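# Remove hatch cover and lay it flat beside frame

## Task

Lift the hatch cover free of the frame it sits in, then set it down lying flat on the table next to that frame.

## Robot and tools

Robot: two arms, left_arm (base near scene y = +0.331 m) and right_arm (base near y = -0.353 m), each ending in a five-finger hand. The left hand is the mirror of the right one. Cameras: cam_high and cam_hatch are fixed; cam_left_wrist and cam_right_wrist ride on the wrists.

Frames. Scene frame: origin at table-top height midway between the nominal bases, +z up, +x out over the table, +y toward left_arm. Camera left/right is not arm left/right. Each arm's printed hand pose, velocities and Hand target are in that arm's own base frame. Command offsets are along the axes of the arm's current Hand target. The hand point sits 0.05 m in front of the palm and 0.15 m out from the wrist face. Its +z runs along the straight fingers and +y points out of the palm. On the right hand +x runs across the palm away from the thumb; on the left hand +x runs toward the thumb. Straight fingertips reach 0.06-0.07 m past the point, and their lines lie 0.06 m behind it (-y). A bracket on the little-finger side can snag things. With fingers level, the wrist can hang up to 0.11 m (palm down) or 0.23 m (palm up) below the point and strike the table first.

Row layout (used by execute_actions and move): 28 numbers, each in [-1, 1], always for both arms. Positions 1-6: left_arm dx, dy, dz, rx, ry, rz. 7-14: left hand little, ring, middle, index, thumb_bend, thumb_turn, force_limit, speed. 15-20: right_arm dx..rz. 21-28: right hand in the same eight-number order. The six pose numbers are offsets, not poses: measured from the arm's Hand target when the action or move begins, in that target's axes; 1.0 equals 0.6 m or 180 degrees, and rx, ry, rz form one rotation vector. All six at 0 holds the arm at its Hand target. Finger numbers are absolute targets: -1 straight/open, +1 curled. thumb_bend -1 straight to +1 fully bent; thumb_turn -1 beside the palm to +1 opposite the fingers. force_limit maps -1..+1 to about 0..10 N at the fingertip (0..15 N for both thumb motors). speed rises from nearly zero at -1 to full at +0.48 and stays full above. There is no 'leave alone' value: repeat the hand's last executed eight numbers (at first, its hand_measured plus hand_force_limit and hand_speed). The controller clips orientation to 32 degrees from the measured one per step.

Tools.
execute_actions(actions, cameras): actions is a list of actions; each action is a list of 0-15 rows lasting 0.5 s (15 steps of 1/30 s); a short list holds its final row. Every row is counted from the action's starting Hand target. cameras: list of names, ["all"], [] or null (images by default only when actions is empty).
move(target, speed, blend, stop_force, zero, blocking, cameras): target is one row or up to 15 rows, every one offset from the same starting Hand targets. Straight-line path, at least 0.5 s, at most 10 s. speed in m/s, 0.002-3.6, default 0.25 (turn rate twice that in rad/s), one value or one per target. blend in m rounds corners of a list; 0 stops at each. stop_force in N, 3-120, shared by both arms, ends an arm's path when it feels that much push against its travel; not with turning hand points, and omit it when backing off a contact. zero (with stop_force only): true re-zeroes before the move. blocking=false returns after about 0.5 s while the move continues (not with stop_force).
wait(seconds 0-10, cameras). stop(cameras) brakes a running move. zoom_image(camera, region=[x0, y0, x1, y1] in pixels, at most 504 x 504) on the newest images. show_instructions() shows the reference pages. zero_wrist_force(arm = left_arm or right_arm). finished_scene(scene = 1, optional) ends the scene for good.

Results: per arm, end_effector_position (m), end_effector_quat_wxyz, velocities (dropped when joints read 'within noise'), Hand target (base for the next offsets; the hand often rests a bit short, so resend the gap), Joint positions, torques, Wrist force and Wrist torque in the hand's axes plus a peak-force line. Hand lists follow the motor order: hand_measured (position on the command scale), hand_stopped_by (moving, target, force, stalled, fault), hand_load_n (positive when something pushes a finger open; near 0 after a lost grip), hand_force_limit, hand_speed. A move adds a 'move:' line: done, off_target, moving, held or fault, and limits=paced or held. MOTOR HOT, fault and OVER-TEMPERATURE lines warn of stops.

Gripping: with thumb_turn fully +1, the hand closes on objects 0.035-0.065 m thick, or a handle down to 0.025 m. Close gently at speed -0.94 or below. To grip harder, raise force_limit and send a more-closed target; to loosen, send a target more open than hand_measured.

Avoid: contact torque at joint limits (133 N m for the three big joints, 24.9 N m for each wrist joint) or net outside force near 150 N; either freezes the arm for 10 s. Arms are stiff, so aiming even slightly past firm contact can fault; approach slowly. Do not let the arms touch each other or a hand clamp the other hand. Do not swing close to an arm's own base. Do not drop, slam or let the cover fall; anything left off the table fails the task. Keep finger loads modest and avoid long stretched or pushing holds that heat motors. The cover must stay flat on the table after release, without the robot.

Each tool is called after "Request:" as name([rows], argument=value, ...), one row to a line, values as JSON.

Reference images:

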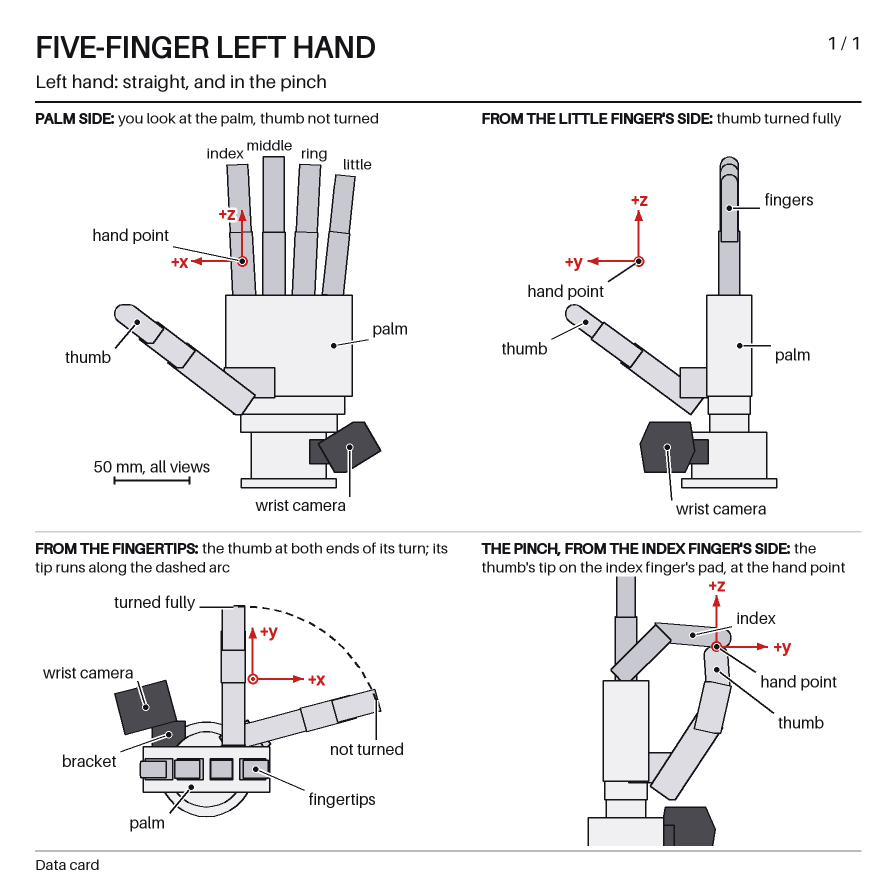

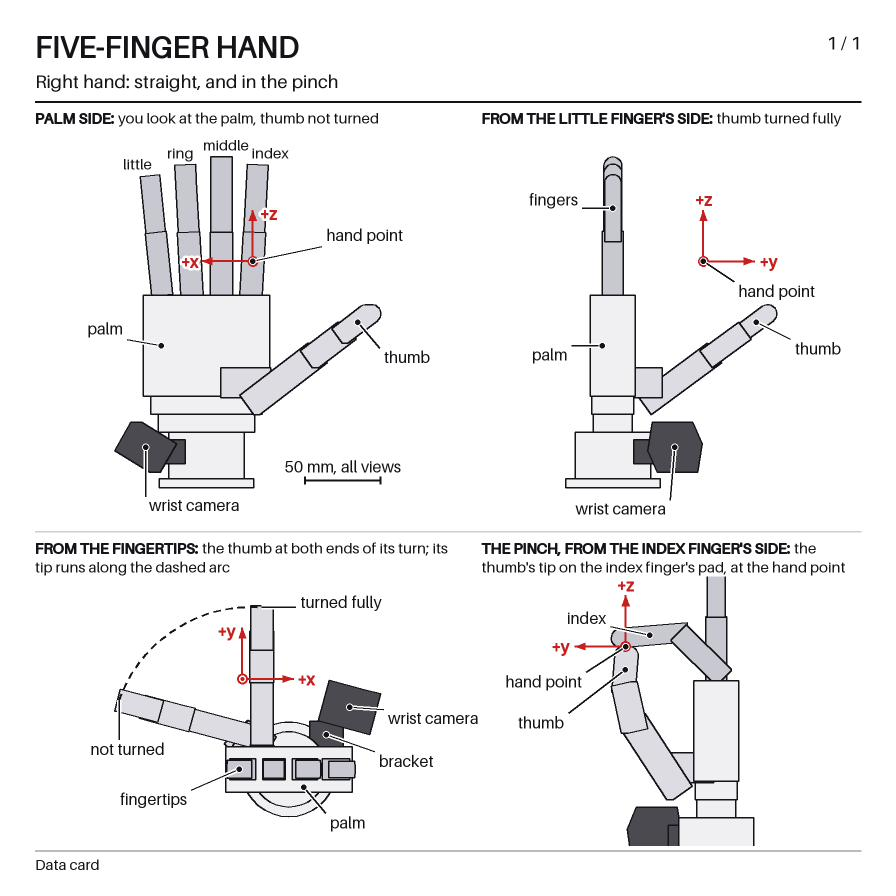

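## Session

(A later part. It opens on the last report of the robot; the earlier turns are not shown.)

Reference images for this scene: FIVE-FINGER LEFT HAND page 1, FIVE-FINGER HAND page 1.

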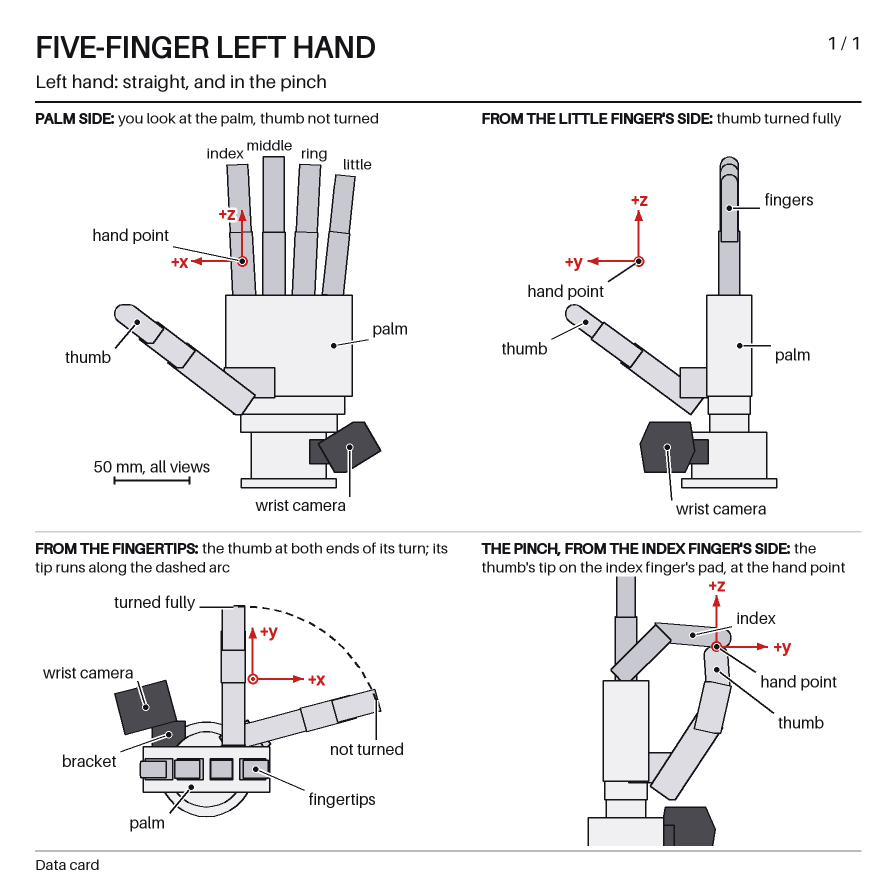

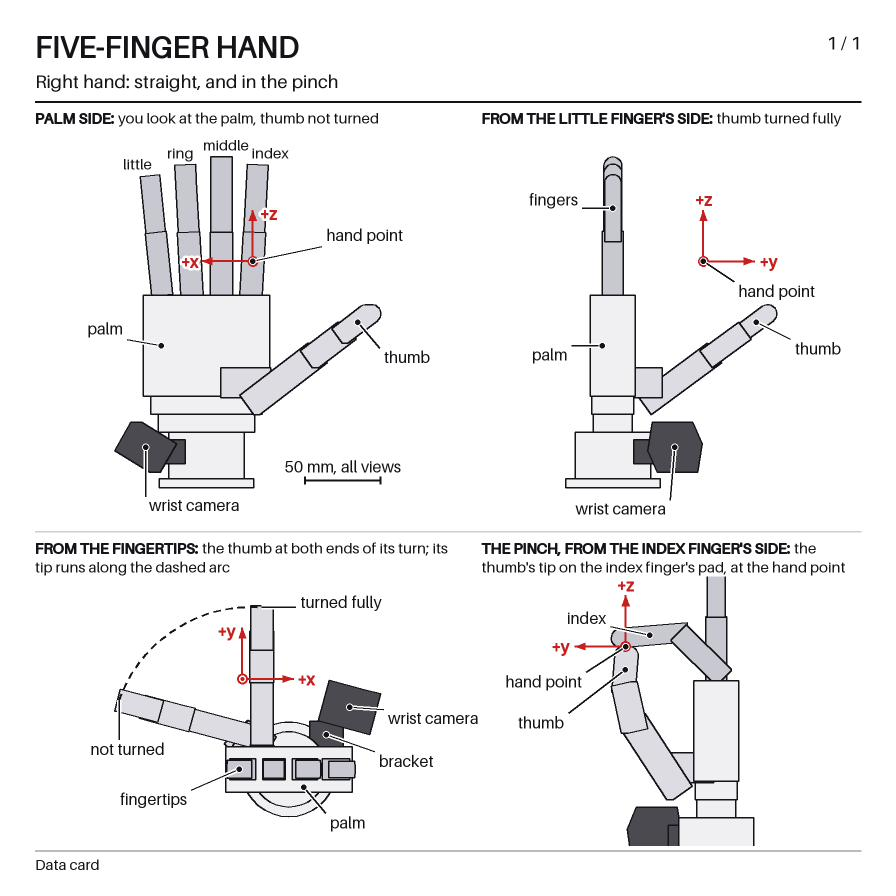

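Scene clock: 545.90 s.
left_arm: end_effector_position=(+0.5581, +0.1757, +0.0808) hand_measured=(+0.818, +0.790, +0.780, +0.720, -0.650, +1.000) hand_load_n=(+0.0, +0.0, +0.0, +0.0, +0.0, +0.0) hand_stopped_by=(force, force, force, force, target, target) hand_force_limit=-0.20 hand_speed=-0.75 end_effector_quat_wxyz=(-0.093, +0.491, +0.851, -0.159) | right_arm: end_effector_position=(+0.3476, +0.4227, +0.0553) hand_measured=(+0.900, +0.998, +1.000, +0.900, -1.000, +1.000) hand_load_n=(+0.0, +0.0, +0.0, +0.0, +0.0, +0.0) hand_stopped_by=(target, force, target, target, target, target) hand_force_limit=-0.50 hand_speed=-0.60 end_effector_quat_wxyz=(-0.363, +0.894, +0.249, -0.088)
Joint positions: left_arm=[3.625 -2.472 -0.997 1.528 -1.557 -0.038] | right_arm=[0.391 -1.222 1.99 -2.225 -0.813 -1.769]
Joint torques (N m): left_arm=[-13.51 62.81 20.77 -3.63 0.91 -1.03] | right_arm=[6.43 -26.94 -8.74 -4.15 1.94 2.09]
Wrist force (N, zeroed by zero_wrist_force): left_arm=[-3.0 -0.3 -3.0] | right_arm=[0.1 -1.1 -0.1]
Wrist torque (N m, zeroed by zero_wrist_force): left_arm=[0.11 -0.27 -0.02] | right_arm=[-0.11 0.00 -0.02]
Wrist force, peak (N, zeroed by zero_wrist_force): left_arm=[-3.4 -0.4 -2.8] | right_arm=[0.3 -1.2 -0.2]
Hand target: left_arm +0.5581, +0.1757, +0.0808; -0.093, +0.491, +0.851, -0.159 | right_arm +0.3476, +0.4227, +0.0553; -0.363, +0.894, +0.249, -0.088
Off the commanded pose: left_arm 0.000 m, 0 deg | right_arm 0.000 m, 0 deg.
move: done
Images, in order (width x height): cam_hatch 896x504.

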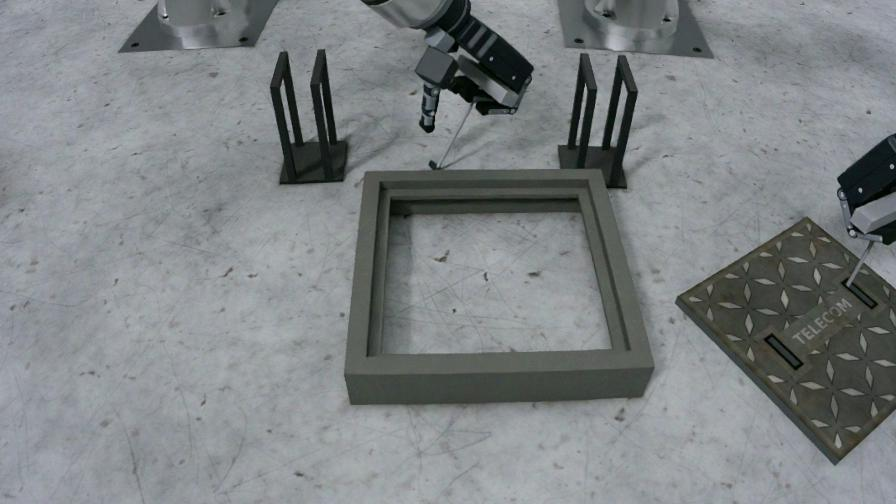

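Request:
move(target=[0,0,0,0,0,0,0.92,1,1,0.92,-0.65,1,-0.2,-0.75,-0.0014,0.0067,0.0744,0,0,0,0.9,1,1,0.9,-1,1,-0.5,-0.6], speed=0.05, stop_force=5, cameras=["cam_hatch","cam_right_wrist"])

Request:
zoom_image(camera="cam_hatch", region=[380, 30, 580, 200])

Scene clock: 548.00 s.
left_arm: end_effector_position=(+0.5581, +0.1757, +0.0808) hand_measured=(+0.818, +0.790, +0.780, +0.720, -0.650, +1.000) hand_load_n=(+0.0, +0.0, +0.0, +0.0, +0.0, +0.0) hand_stopped_by=(force, force, force, force, target, target) hand_force_limit=-0.20 hand_speed=-0.75 end_effector_quat_wxyz=(-0.093, +0.491, +0.851, -0.159) | right_arm: end_effector_position=(+0.3333, +0.4468, +0.0203) hand_measured=(+0.900, +0.998, +1.000, +0.900, -1.000, +1.000) hand_load_n=(+0.0, +0.5, +0.5, +0.0, +0.0, +0.0) hand_stopped_by=(target, force, target, target, target, target) hand_force_limit=-0.50 hand_speed=-0.60 end_effector_quat_wxyz=(-0.363, +0.894, +0.249, -0.088)
Joint positions: left_arm=[3.625 -2.472 -0.997 1.528 -1.557 -0.038] | right_arm=[0.444 -1.141 2.009 -2.375 -0.808 -1.697]
Joint torques (N m): left_arm=[-12.46 63.69 21.22 -3.75 0.76 -1.07] | right_arm=[8.79 -29.75 -7.78 -4.17 2.81 2.14]
Wrist force (N, zeroed by zero_wrist_force): left_arm=[-3.1 -0.2 -2.5] | right_arm=[0.2 -0.4 0.2]
Wrist torque (N m, zeroed by zero_wrist_force): left_arm=[0.09 -0.24 -0.03] | right_arm=[-0.06 -0.02 -0.01]
Wrist force, peak (N, zeroed by zero_wrist_force): left_arm=[-3.2 -0.3 -2.9] | right_arm=[0.4 -1.1 0.0]
Hand target: left_arm +0.5581, +0.1757, +0.0808; -0.093, +0.491, +0.851, -0.159 | right_arm +0.3333, +0.4468, +0.0203; -0.363, +0.894, +0.249, -0.088
Off the commanded pose: left_arm 0.000 m, 0 deg | right_arm 0.000 m, 0 deg.
move: done
Images, in order (width x height): cam_hatch 896x504, cam_right_wrist 672x504.

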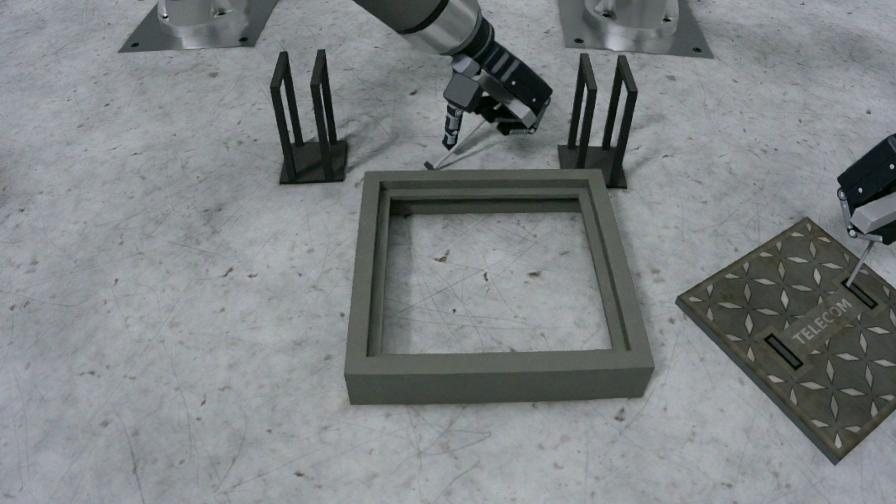

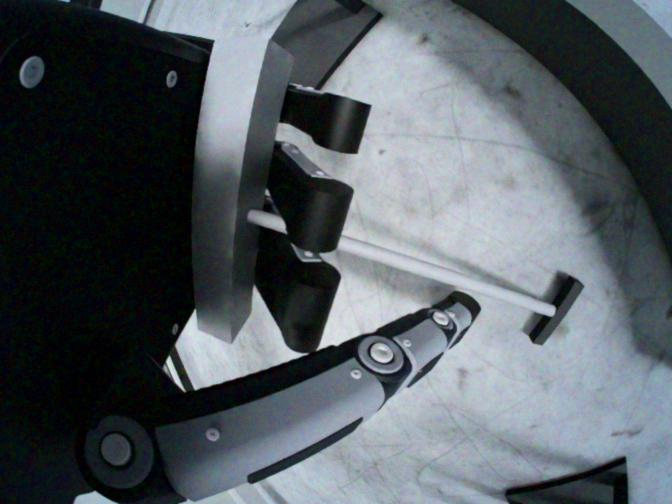

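Scaled by 2.520 from the camera's 896x504 image, which has a finer 1280x720 frame.

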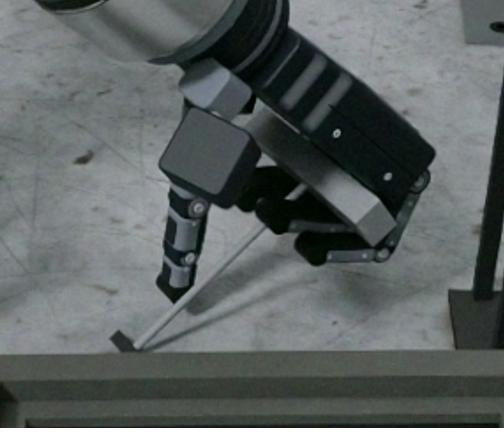

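Request:
move(target=[0,0,0,0,0,0,0.92,1,1,0.92,-0.65,1,-0.2,-0.75,0,0,0,0,0,0,0.9,1,1,0.9,-1,-1,-0.5,0], speed=0.05)

Request:
move(target=[0,0,0,0,0,0,0.92,1,1,0.92,-0.65,1,-0.2,-0.75,0,0,0,0,0,0,0.3,0.3,0.3,0.3,-1,-1,-0.5,-0.7], speed=0.05, cameras=["cam_hatch","cam_right_wrist"])

Request:
zoom_image(camera="cam_hatch", region=[380, 30, 580, 200])

Scene clock: 549.53 s.
left_arm: end_effector_position=(+0.5581, +0.1757, +0.0808) hand_measured=(+0.818, +0.790, +0.780, +0.720, -0.650, +1.000) hand_load_n=(+0.0, +0.0, +0.0, +0.0, +0.0, +0.0) hand_stopped_by=(force, force, force, force, target, target) hand_force_limit=-0.20 hand_speed=-0.75 end_effector_quat_wxyz=(-0.093, +0.491, +0.851, -0.159) | right_arm: end_effector_position=(+0.3333, +0.4468, +0.0203) hand_measured=(+0.900, +0.998, +1.000, +0.900, -1.000, -1.000) hand_load_n=(+0.0, +0.5, +0.0, +0.0, +0.0, +0.0) hand_stopped_by=(target, force, target, target, target, target) hand_force_limit=-0.50 hand_speed=0.00 end_effector_quat_wxyz=(-0.363, +0.894, +0.249, -0.088)
Joint positions: left_arm=[3.625 -2.472 -0.997 1.528 -1.557 -0.038] | right_arm=[0.444 -1.141 2.009 -2.375 -0.808 -1.697]
Joint torques (N m): left_arm=[-12.77 63.7 21.59 -3.53 0.75 -1.05] | right_arm=[8.01 -30.27 -11.57 -3.04 2.33 1.73]
Wrist force (N, zeroed by zero_wrist_force): left_arm=[-2.8 -0.3 -2.5] | right_arm=[0.4 -0.6 0.1]
Wrist torque (N m, zeroed by zero_wrist_force): left_arm=[0.08 -0.27 -0.02] | right_arm=[-0.08 -0.03 -0.02]
Wrist force, peak (N, zeroed by zero_wrist_force): left_arm=[-3.2 -0.4 -3.2] | right_arm=[0.6 -0.6 0.3]
Hand target: left_arm +0.5581, +0.1757, +0.0808; -0.093, +0.491, +0.851, -0.159 | right_arm +0.3333, +0.4468, +0.0203; -0.363, +0.894, +0.249, -0.088
Off the commanded pose: left_arm 0.000 m, 0 deg | right_arm 0.000 m, 0 deg.
move: done

Scene clock: 550.67 s.
left_arm: end_effector_position=(+0.5581, +0.1757, +0.0808) hand_measured=(+0.818, +0.790, +0.780, +0.720, -0.650, +1.000) hand_load_n=(+0.0, +0.0, +0.5, +0.0, +0.0, +0.0) hand_stopped_by=(force, force, force, force, target, target) hand_force_limit=-0.20 hand_speed=-0.75 end_effector_quat_wxyz=(-0.093, +0.491, +0.851, -0.159) | right_arm: end_effector_position=(+0.3333, +0.4468, +0.0203) hand_measured=(+0.300, +0.300, +0.300, +0.300, -1.000, -1.000) hand_load_n=(+0.5, +0.5, +0.0, +0.5, +0.0, -0.5) hand_stopped_by=(target, target, target, target, target, target) hand_force_limit=-0.50 hand_speed=-0.70 end_effector_quat_wxyz=(-0.363, +0.894, +0.249, -0.088)
Joint positions: left_arm=[3.625 -2.472 -0.997 1.528 -1.557 -0.038] | right_arm=[0.444 -1.141 2.009 -2.375 -0.808 -1.697]
Joint torques (N m): left_arm=[-11.76 63.24 23.42 -3.54 0.9 -1.2] | right_arm=[4.75 -37.65 -15.08 -2.08 1.97 1.36]
Wrist force (N, zeroed by zero_wrist_force): left_arm=[-2.9 -0.5 -2.7] | right_arm=[0.2 -0.6 0.0]
Wrist torque (N m, zeroed by zero_wrist_force): left_arm=[0.06 -0.27 -0.01] | right_arm=[-0.08 -0.01 -0.02]
Wrist force, peak (N, zeroed by zero_wrist_force): left_arm=[-3.3 -0.3 -2.8] | right_arm=[0.2 -1.1 0.2]
Hand target: left_arm +0.5581, +0.1757, +0.0808; -0.093, +0.491, +0.851, -0.159 | right_arm +0.3333, +0.4468, +0.0203; -0.363, +0.894, +0.249, -0.088
Off the commanded pose: left_arm 0.000 m, 0 deg | right_arm 0.000 m, 0 deg.
move: done
Images, in order (width x height): cam_hatch 896x504, cam_right_wrist 672x504.

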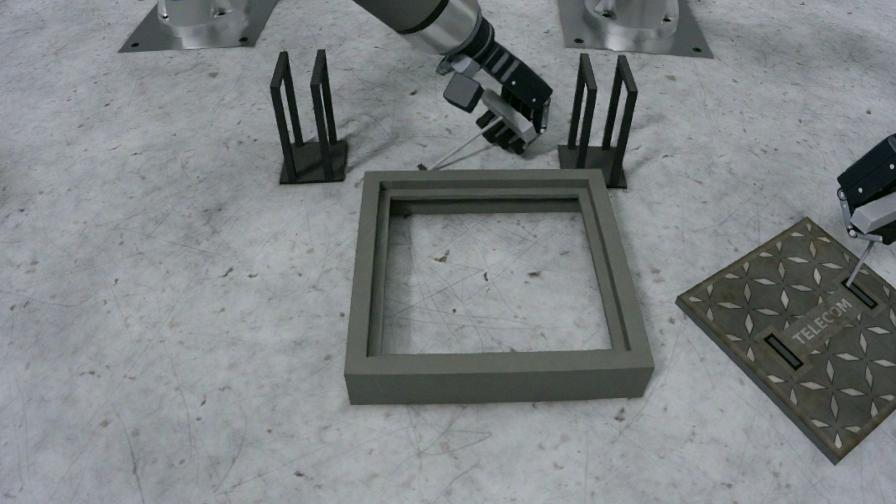

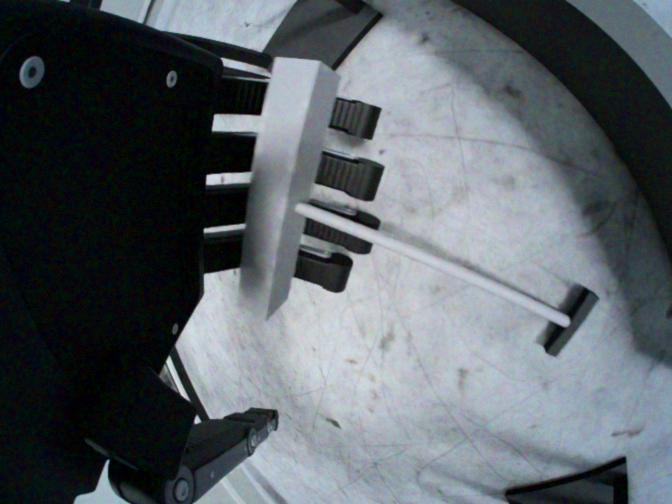

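Scaled by 2.520 from the camera's 896x504 image, which has a finer 1280x720 frame.

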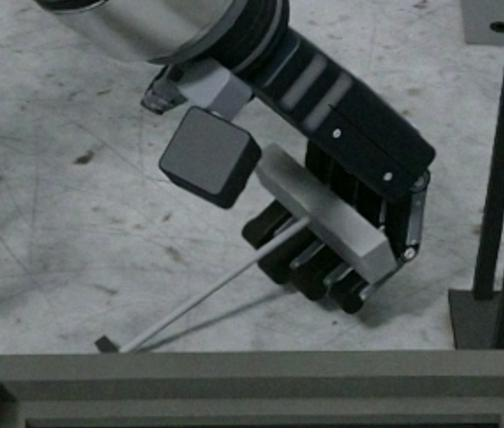

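Request:
move(target=[0,0,0,0,0,0,0.92,1,1,0.92,-0.65,1,-0.2,-0.75,0,0,0,0,0,0,-0.3,-0.3,-0.3,-0.3,-1,-1,-0.5,-0.7], speed=0.05, cameras=["cam_hatch","cam_right_wrist"])

Request:
zoom_image(camera="cam_hatch", region=[380, 30, 580, 200])

Scene clock: 551.80 s.
left_arm: end_effector_position=(+0.5581, +0.1757, +0.0808) hand_measured=(+0.818, +0.790, +0.780, +0.720, -0.650, +1.000) hand_load_n=(+0.0, +0.0, +0.5, +0.0, +0.0, +0.0) hand_stopped_by=(force, force, force, force, target, target) hand_force_limit=-0.20 hand_speed=-0.75 end_effector_quat_wxyz=(-0.093, +0.491, +0.851, -0.159) | right_arm: end_effector_position=(+0.3334, +0.4468, +0.0204) hand_measured=(-0.300, -0.136, +0.050, -0.074, -1.000, -1.000) hand_load_n=(+0.0, -15.0, -12.5, -14.0, +0.0, -0.5) hand_stopped_by=(target, stalled, stalled, stalled, target, target) hand_force_limit=-0.50 hand_speed=-0.70 end_effector_quat_wxyz=(-0.363, +0.894, +0.249, -0.088)
Joint positions: left_arm=[3.625 -2.472 -0.997 1.528 -1.557 -0.038] | right_arm=[0.444 -1.141 2.009 -2.376 -0.808 -1.697]
Joint torques (N m): left_arm=[-13.5 64.92 23.62 -3.54 0.77 -0.93] | right_arm=[2.62 -0.86 7.65 2.63 -3.29 1.06]
Wrist force (N, zeroed by zero_wrist_force): left_arm=[-2.9 -0.2 -2.7] | right_arm=[-1.8 -30.8 -47.6]
Wrist torque (N m, zeroed by zero_wrist_force): left_arm=[0.10 -0.27 -0.02] | right_arm=[0.10 0.96 -0.70]
Wrist force, peak (N, zeroed by zero_wrist_force): left_arm=[-3.2 -0.3 -2.9] | right_arm=[-1.8 -30.8 -47.6]
Hand target: left_arm +0.5581, +0.1757, +0.0808; -0.093, +0.491, +0.851, -0.159 | right_arm +0.3333, +0.4468, +0.0203; -0.363, +0.894, +0.249, -0.088
Off the commanded pose: left_arm 0.000 m, 0 deg | right_arm 0.000 m, 0 deg.
move: done
Images, in order (width x height): cam_hatch 896x504, cam_right_wrist 672x504.

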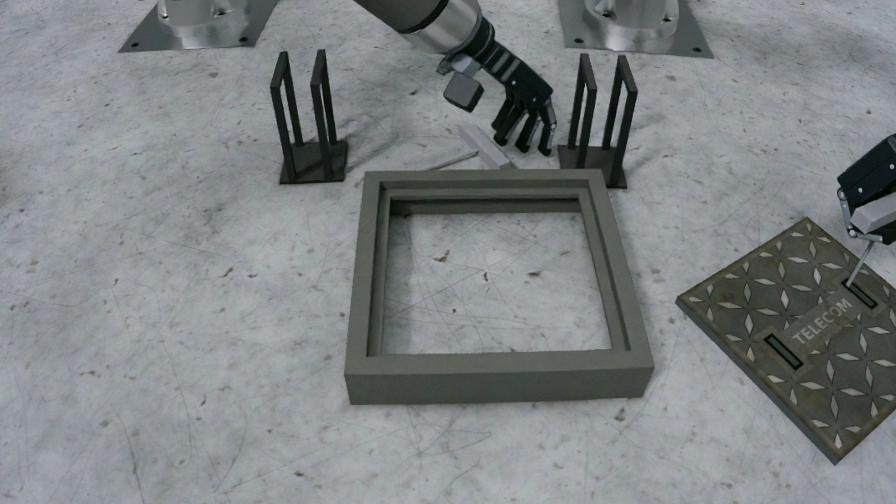

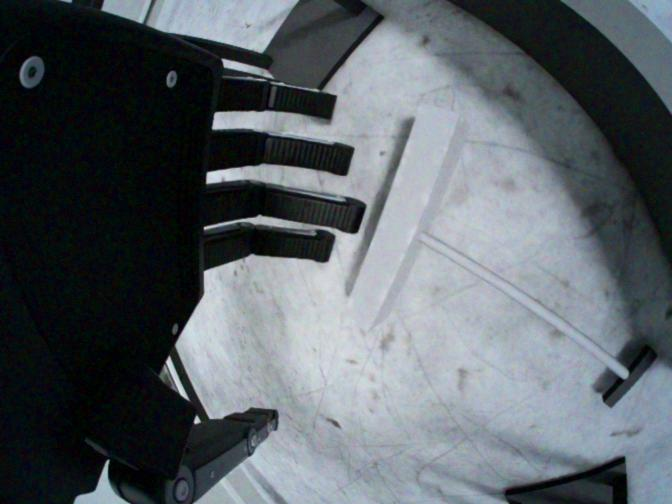

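Scaled by 2.520 from the camera's 896x504 image, which has a finer 1280x720 frame.

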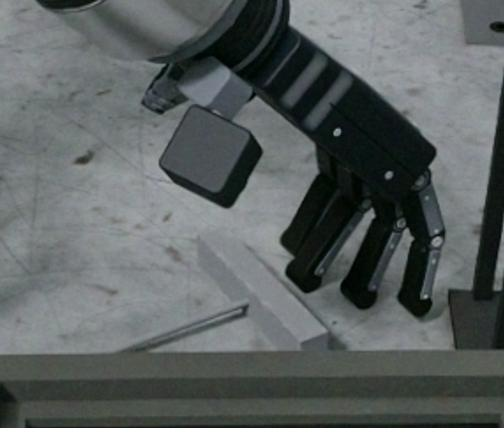

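Request:
move(target=[0,0,0,0,0,0,0.92,1,1,0.92,-0.65,1,-0.2,-0.75,0.0031,-0.0924,-0.0963,0,0,0,-0.3,-0.3,-0.3,-0.3,-1,-1,-0.5,-0.7], speed=0.1, cameras=["cam_hatch"])

Scene clock: 553.20 s.
left_arm: end_effector_position=(+0.5581, +0.1757, +0.0808) hand_measured=(+0.818, +0.790, +0.780, +0.720, -0.650, +1.000) hand_load_n=(+0.0, +0.0, +0.0, +0.0, -0.5, +0.0) hand_stopped_by=(force, force, force, force, target, target) hand_force_limit=-0.20 hand_speed=-0.75 end_effector_quat_wxyz=(-0.093, +0.491, +0.851, -0.159) | right_arm: end_effector_position=(+0.3333, +0.4468, +0.1004) hand_measured=(-0.300, -0.136, +0.048, -0.074, -1.000, -1.000) hand_load_n=(+0.0, +0.0, +0.0, +0.0, +0.0, +0.0) hand_stopped_by=(target, stalled, stalled, stalled, target, target) hand_force_limit=-0.50 hand_speed=-0.70 end_effector_quat_wxyz=(-0.363, +0.894, +0.249, -0.088)
Joint positions: left_arm=[3.625 -2.472 -0.997 1.528 -1.557 -0.038] | right_arm=[0.444 -1.283 1.942 -2.167 -0.808 -1.696]
Joint torques (N m): left_arm=[-12.3 64.45 23.35 -3.43 1 -1] | right_arm=[-9.43 -38.19 -25.22 -0.51 2.03 -2.13]
Wrist force (N, zeroed by zero_wrist_force): left_arm=[-2.9 -0.3 -2.7] | right_arm=[0.0 -1.7 -1.0]
Wrist torque (N m, zeroed by zero_wrist_force): left_arm=[0.10 -0.28 -0.01] | right_arm=[-0.06 0.03 0.01]
Wrist force, peak (N, zeroed by zero_wrist_force): left_arm=[-3.2 -0.1 -3.2] | right_arm=[-1.4 -32.2 -48.9]
Hand target: left_arm +0.5581, +0.1757, +0.0808; -0.093, +0.491, +0.851, -0.159 | right_arm +0.3333, +0.4468, +0.1004; -0.363, +0.894, +0.249, -0.088
Off the commanded pose: left_arm 0.000 m, 0 deg | right_arm 0.000 m, 0 deg.
move: done
Images, in order (width x height): cam_hatch 896x504.

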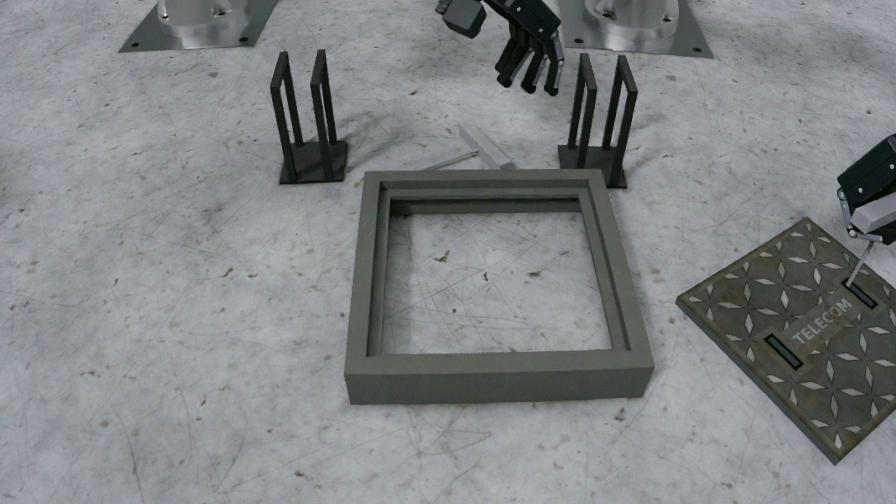

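Request:
move([
  [0,0,0,0,0,0,0.92,1,1,0.92,-0.65,1,-0.2,-0.75,0.0043,-0.1270,-0.1324,0,0,0,0.95,0.95,0.95,0.95,-1,-1,-0.2,0],
  [0,0,0,0,0,0,0.92,1,1,0.92,-0.65,1,-0.2,-0.75,0.5007,-0.1088,-0.1340,-0.2436,0,0,0.95,0.95,0.95,0.95,-1,-1,-0.2,0],
  [0,0,0,0,0,0,0.92,1,1,0.92,-0.65,1,-0.2,-0.75,0.4948,0.0643,0.0467,-0.2436,0,0,0.95,0.95,0.95,0.95,-1,-1,-0.2,0],
], speed=0.25, blend=0.03, cameras=["all"])

Scene clock: 557.10 s.
left_arm: end_effector_position=(+0.5581, +0.1757, +0.0808) hand_measured=(+0.818, +0.790, +0.780, +0.720, -0.650, +1.000) hand_load_n=(+0.5, +0.0, +0.5, +0.0, +0.0, +0.0) hand_stopped_by=(force, force, force, force, target, target) hand_force_limit=-0.20 hand_speed=-0.75 end_effector_quat_wxyz=(-0.093, +0.491, +0.851, -0.159) | right_arm: end_effector_position=(+0.5939, +0.5913, +0.0606) hand_measured=(+0.950, +0.950, +0.950, +0.950, -1.000, -1.000) hand_load_n=(+0.0, +0.0, +0.0, +0.0, +0.0, +0.0) hand_stopped_by=(target, target, target, target, target, target) hand_force_limit=-0.20 hand_speed=0.00 end_effector_quat_wxyz=(-0.003, +0.964, +0.264, +0.011)
Joint positions: left_arm=[3.625 -2.472 -0.997 1.528 -1.557 -0.038] | right_arm=[0.691 -0.468 0.584 -1.71 -1.575 -1.415]
Joint torques (N m): left_arm=[-13.93 63.93 23.47 -3.53 0.7 -1.11] | right_arm=[7.28 -57.42 -15.15 -4.23 1.62 -2.07]
Wrist force (N, zeroed by zero_wrist_force): left_arm=[-2.9 -0.4 -2.6] | right_arm=[-0.1 -0.5 -1.4]
Wrist torque (N m, zeroed by zero_wrist_force): left_arm=[0.07 -0.27 -0.01] | right_arm=[-0.03 0.15 0.12]
Wrist force, peak (N, zeroed by zero_wrist_force): left_arm=[-3.5 -0.3 -2.7] | right_arm=[-0.4 -2.2 -1.9]
Hand target: left_arm +0.5581, +0.1757, +0.0808; -0.093, +0.491, +0.851, -0.159 | right_arm +0.5939, +0.5913, +0.0605; -0.003, +0.964, +0.264, +0.011
Off the commanded pose: left_arm 0.000 m, 0 deg | right_arm 0.000 m, 0 deg.
move: done

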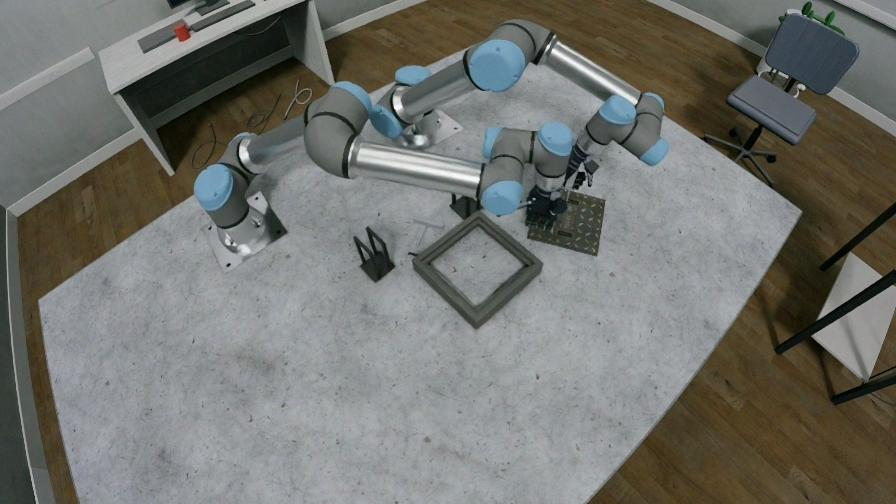

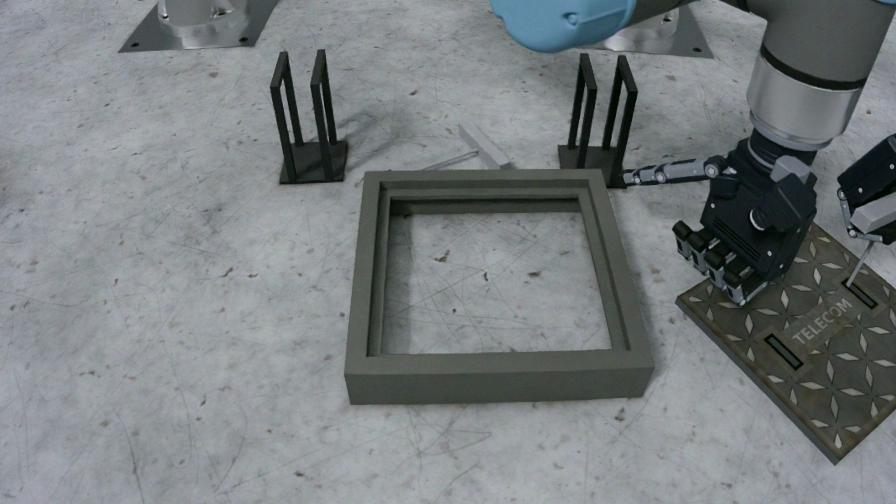

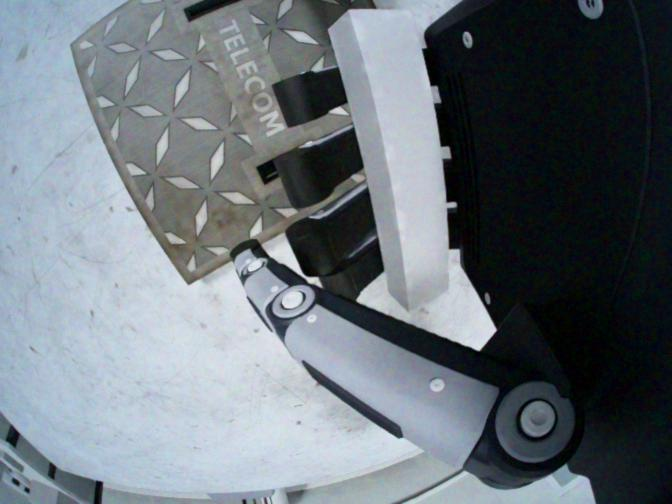

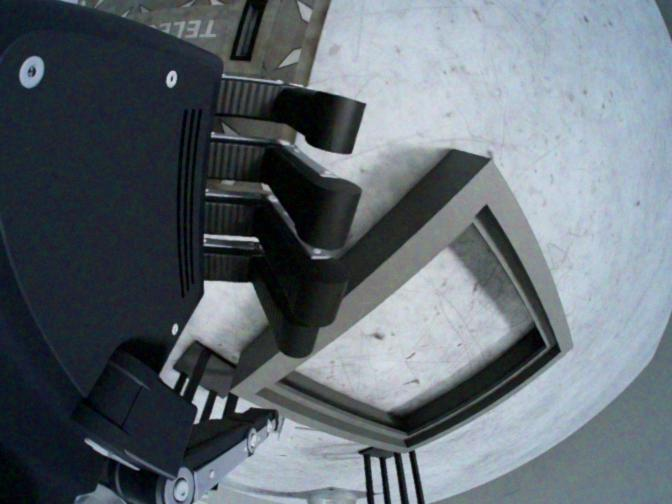

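Request:
move(target=[0,0,0,0,0,0,0.92,1,1,0.92,-0.65,1,-0.2,-0.75,0.0500,-0.0250,0,0,0,0,0.95,0.95,0.95,0.95,-1,-1,-0.2,0], speed=0.1)

Request:
move(target=[0,0,0,0,0,0,0.92,1,1,0.92,-0.65,1,-0.2,-0.75,0,0,0.0900,0,0,0,0.95,0.95,0.95,0.95,-1,-1,-0.2,0], speed=0.02, stop_force=8, cameras=["cam_hatch","cam_right_wrist"])

Request:
zoom_image(camera="cam_hatch", region=[640, 150, 896, 470])

Scene clock: 558.63 s.
left_arm: end_effector_position=(+0.5581, +0.1757, +0.0808) hand_measured=(+0.818, +0.790, +0.780, +0.720, -0.650, +1.000) hand_load_n=(+0.0, +0.0, +0.0, +0.0, +0.0, +0.0) hand_stopped_by=(force, force, force, force, target, target) hand_force_limit=-0.20 hand_speed=-0.75 end_effector_quat_wxyz=(-0.093, +0.491, +0.851, -0.159) | right_arm: end_effector_position=(+0.6119, +0.6194, +0.0611) hand_measured=(+0.950, +0.950, +0.950, +0.950, -1.000, -1.000) hand_load_n=(+0.0, +0.0, +0.0, +0.0, -0.5, +0.0) hand_stopped_by=(target, target, target, target, target, target) hand_force_limit=-0.20 hand_speed=0.00 end_effector_quat_wxyz=(-0.003, +0.964, +0.264, +0.012)
Joint positions: left_arm=[3.625 -2.472 -0.997 1.528 -1.557 -0.038] | right_arm=[0.702 -0.249 0.142 -1.487 -1.575 -1.404]
Joint torques (N m): left_arm=[-13.02 63.16 23.01 -3.53 0.91 -1.08] | right_arm=[9.34 -61.68 -29.62 -0.71 -1.48 2.07]
Wrist force (N, zeroed by zero_wrist_force): left_arm=[-3.0 0.0 -2.7] | right_arm=[-0.1 -0.4 -1.6]
Wrist torque (N m, zeroed by zero_wrist_force): left_arm=[0.13 -0.25 -0.03] | right_arm=[0.00 0.16 0.05]
Wrist force, peak (N, zeroed by zero_wrist_force): left_arm=[-3.3 -0.1 -2.9] | right_arm=[-0.2 -0.2 -1.8]
Hand target: left_arm +0.5581, +0.1757, +0.0808; -0.093, +0.491, +0.851, -0.159 | right_arm +0.6121, +0.6195, +0.0612; -0.003, +0.964, +0.264, +0.011
Off the commanded pose: left_arm 0.000 m, 0 deg | right_arm 0.000 m, 0 deg.
move: done

Scene clock: 562.23 s.
left_arm: end_effector_position=(+0.5581, +0.1757, +0.0808) hand_measured=(+0.818, +0.790, +0.780, +0.720, -0.650, +1.000) hand_load_n=(+0.0, +0.0, +0.0, +0.0, +0.0, +0.0) hand_stopped_by=(force, force, force, force, target, target) hand_force_limit=-0.20 hand_speed=-0.75 end_effector_quat_wxyz=(-0.093, +0.491, +0.851, -0.159) | right_arm: end_effector_position=(+0.6131, +0.6201, +0.0120) hand_measured=(+0.950, +0.950, +0.950, +0.950, -1.000, -1.000) hand_load_n=(+0.0, +0.0, +0.0, -2.5, +0.0, +0.0) hand_stopped_by=(target, target, target, target, target, target) hand_force_limit=-0.20 hand_speed=0.00 end_effector_quat_wxyz=(-0.003, +0.964, +0.264, +0.011)
Joint positions: left_arm=[3.625 -2.472 -0.997 1.528 -1.557 -0.038] | right_arm=[0.702 -0.254 0.277 -1.617 -1.575 -1.404]
Joint torques (N m): left_arm=[-13.29 64.71 23.41 -3.61 0.87 -1.01] | right_arm=[-8.62 -67.21 -26.77 -0.23 -0.65 -1.07]
Wrist force (N, zeroed by zero_wrist_force): left_arm=[-3.1 -0.2 -2.4] | right_arm=[-0.3 -0.7 -8.3]
Wrist torque (N m, zeroed by zero_wrist_force): left_arm=[0.08 -0.24 -0.03] | right_arm=[0.19 0.20 0.02]
Wrist force, peak (N, zeroed by zero_wrist_force): left_arm=[-3.5 0.0 -2.7] | right_arm=[-4.8 -1.6 -22.4]
Hand target: left_arm +0.5581, +0.1757, +0.0808; -0.093, +0.491, +0.851, -0.159 | right_arm +0.6131, +0.6201, +0.0120; -0.003, +0.964, +0.264, +0.011 (not the last commanded pose)
Off the commanded pose: left_arm 0.000 m, 0 deg | right_arm 0.005 m, 0 deg.
move: contact (right_arm)
Images, in order (width x height): cam_hatch 896x504, cam_right_wrist 672x504.

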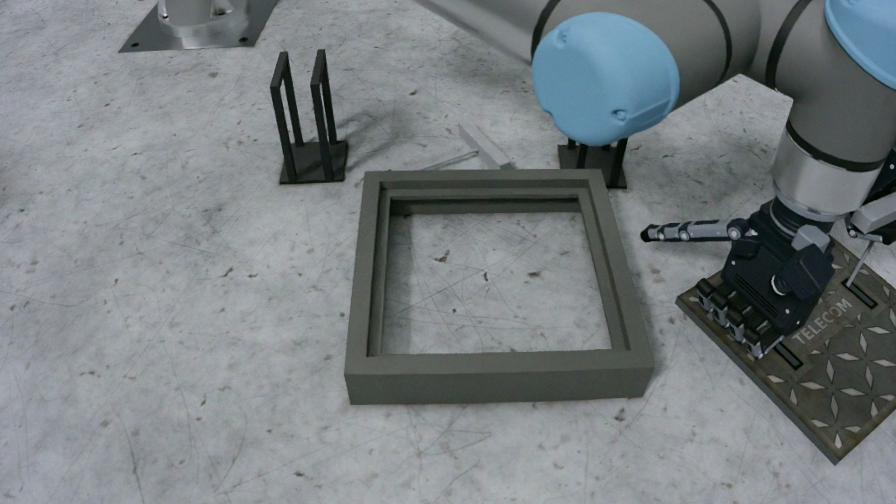

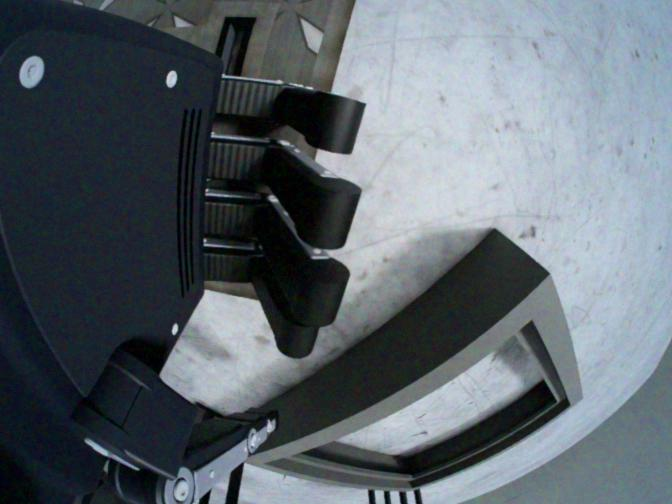

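Scaled by 1.575 from the camera's 896x504 image, which has a finer 1280x720 frame.

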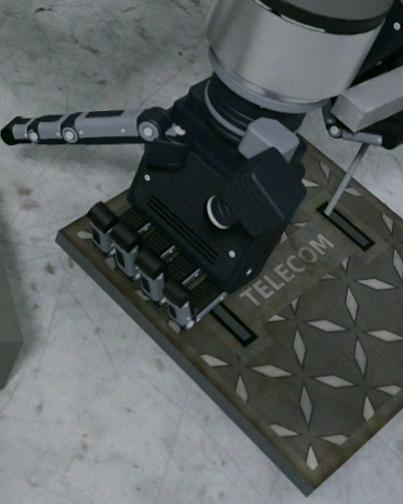

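Request:
move(target=[0.0007,0.0202,-0.0079,0,0,0,0.92,1,1,0.92,-0.65,1,-0.2,-0.75,0,0,0,0,0,0,0.95,0.95,0.95,0.95,-1,-1,-0.2,0], speed=0.03, cameras=["cam_hatch","cam_left_wrist"])

Request:
zoom_image(camera="cam_hatch", region=[780, 180, 896, 320])

Scene clock: 563.40 s.
left_arm: end_effector_position=(+0.5691, +0.1826, +0.0808) hand_measured=(+0.818, +0.790, +0.780, +0.720, -0.650, +1.000) hand_load_n=(+0.0, +0.5, +1.5, +0.0, +0.0, +0.0) hand_stopped_by=(force, force, force, force, target, target) hand_force_limit=-0.20 hand_speed=-0.75 end_effector_quat_wxyz=(-0.093, +0.491, +0.851, -0.159) | right_arm: end_effector_position=(+0.6131, +0.6201, +0.0120) hand_measured=(+0.950, +0.950, +0.950, +0.950, -1.000, -1.000) hand_load_n=(+0.5, +0.0, +0.0, -2.5, +0.0, +0.0) hand_stopped_by=(target, target, target, target, target, target) hand_force_limit=-0.20 hand_speed=0.00 end_effector_quat_wxyz=(-0.003, +0.964, +0.264, +0.011)
Joint positions: left_arm=[3.626 -2.507 -0.931 1.497 -1.557 -0.037] | right_arm=[0.702 -0.254 0.277 -1.617 -1.575 -1.404]
Joint torques (N m): left_arm=[16.22 40 29.17 -4.31 -1.87 1.79] | right_arm=[-7.25 -67.53 -25.98 -0.41 0.36 -0.92]
Wrist force (N, zeroed by zero_wrist_force): left_arm=[-4.2 0.3 0.6] | right_arm=[0.8 -1.7 -8.6]
Wrist torque (N m, zeroed by zero_wrist_force): left_arm=[0.05 -0.17 -0.04] | right_arm=[0.17 0.15 0.06]
Wrist force, peak (N, zeroed by zero_wrist_force): left_arm=[-4.1 1.8 5.6] | right_arm=[0.8 -1.7 -9.1]
Hand target: left_arm +0.5692, +0.1826, +0.0808; -0.093, +0.491, +0.851, -0.159 | right_arm +0.6131, +0.6201, +0.0120; -0.003, +0.964, +0.264, +0.011
Off the commanded pose: left_arm 0.000 m, 0 deg | right_arm 0.000 m, 0 deg.
move: done
Images, in order (width x height): cam_hatch 896x504, cam_left_wrist 672x504.

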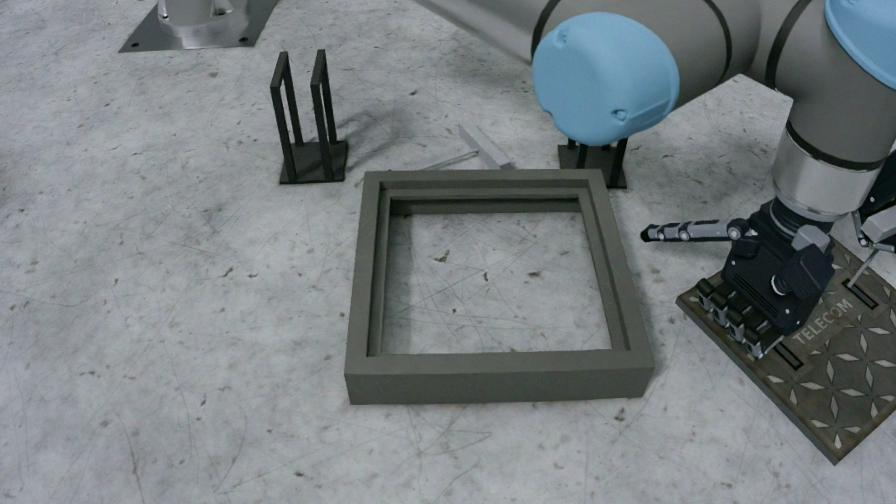

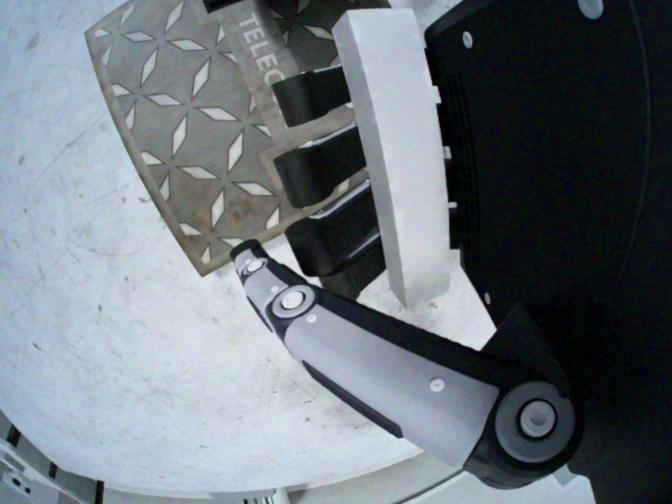

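Scaled by 3.600 from the camera's 896x504 image, which has a finer 1280x720 frame.

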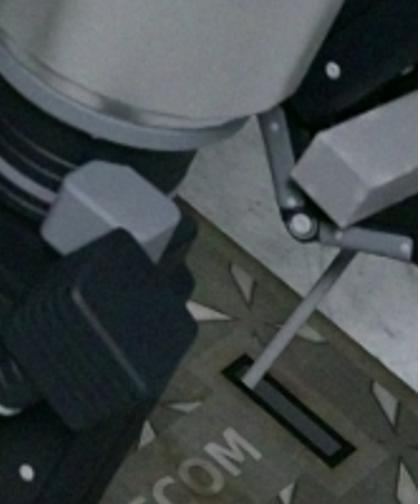

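Request:
move(target=[0.0006,0.0187,-0.0073,0,0,0,0.92,1,1,0.92,-0.65,1,-0.2,-0.75,0,0,0,0,0,0,0.95,0.95,0.95,0.95,-1,-1,-0.2,0], speed=0.03, cameras=["cam_hatch","cam_left_wrist"])

Request:
zoom_image(camera="cam_hatch", region=[780, 180, 896, 320])

Scene clock: 564.43 s.
left_arm: end_effector_position=(+0.5794, +0.1889, +0.0809) hand_measured=(+0.818, +0.788, +0.780, +0.720, -0.650, +1.000) hand_load_n=(+1.0, +1.5, +2.5, +0.0, -0.5, +0.0) hand_stopped_by=(force, force, force, force, target, target) hand_force_limit=-0.20 hand_speed=-0.75 end_effector_quat_wxyz=(-0.093, +0.491, +0.851, -0.159) | right_arm: end_effector_position=(+0.6131, +0.6201, +0.0120) hand_measured=(+0.950, +0.950, +0.950, +0.950, -1.000, -1.000) hand_load_n=(+0.0, +0.0, +0.0, -1.5, +0.0, +0.0) hand_stopped_by=(target, target, target, target, target, target) hand_force_limit=-0.20 hand_speed=0.00 end_effector_quat_wxyz=(-0.003, +0.964, +0.264, +0.011)
Joint positions: left_arm=[3.628 -2.541 -0.865 1.465 -1.558 -0.035] | right_arm=[0.702 -0.254 0.277 -1.617 -1.575 -1.404]
Joint torques (N m): left_arm=[14.62 42.99 29.84 -4.77 -1.52 1.56] | right_arm=[-7.46 -67.17 -24.32 -0.42 0.33 -0.71]
Wrist force (N, zeroed by zero_wrist_force): left_arm=[-3.7 1.7 4.6] | right_arm=[0.4 -1.1 -5.4]
Wrist torque (N m, zeroed by zero_wrist_force): left_arm=[0.08 0.03 -0.10] | right_arm=[0.11 0.16 0.05]
Wrist force, peak (N, zeroed by zero_wrist_force): left_arm=[-4.4 1.5 6.1] | right_arm=[0.7 -1.8 -9.2]
Hand target: left_arm +0.5794, +0.1889, +0.0809; -0.093, +0.491, +0.851, -0.159 | right_arm +0.6131, +0.6201, +0.0120; -0.003, +0.964, +0.264, +0.011
Off the commanded pose: left_arm 0.000 m, 0 deg | right_arm 0.000 m, 0 deg.
move: done
Images, in order (width x height): cam_hatch 896x504, cam_left_wrist 672x504.

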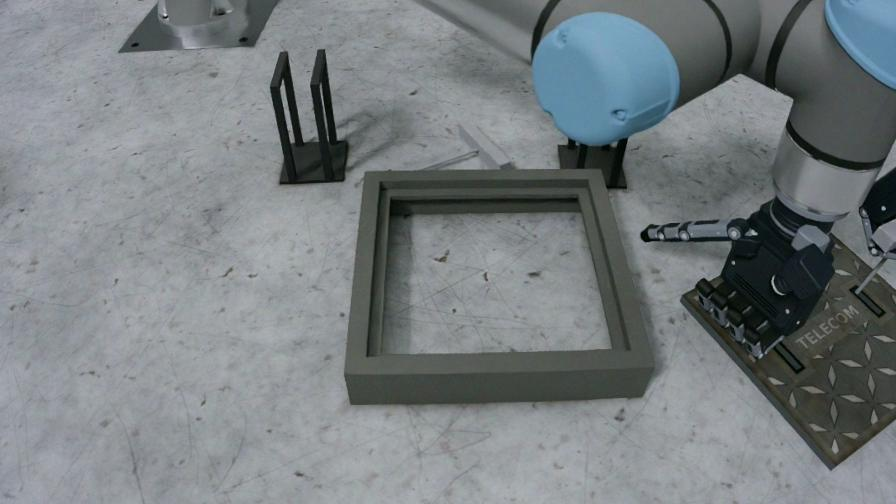

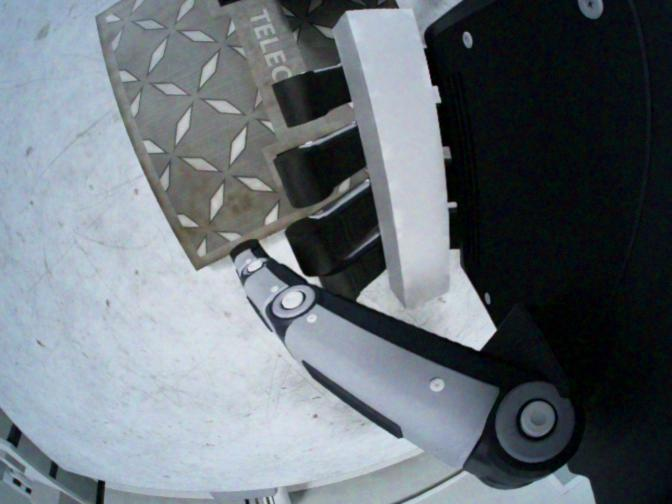

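Scaled by 3.600 from the camera's 896x504 image, which has a finer 1280x720 frame.

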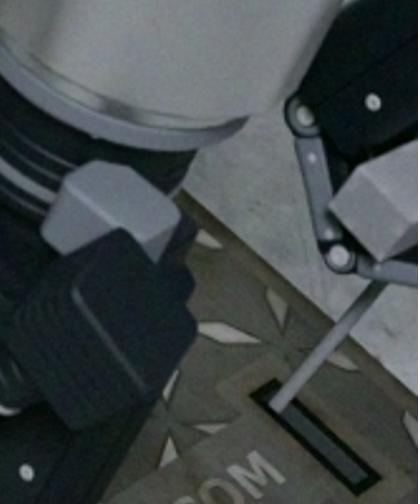

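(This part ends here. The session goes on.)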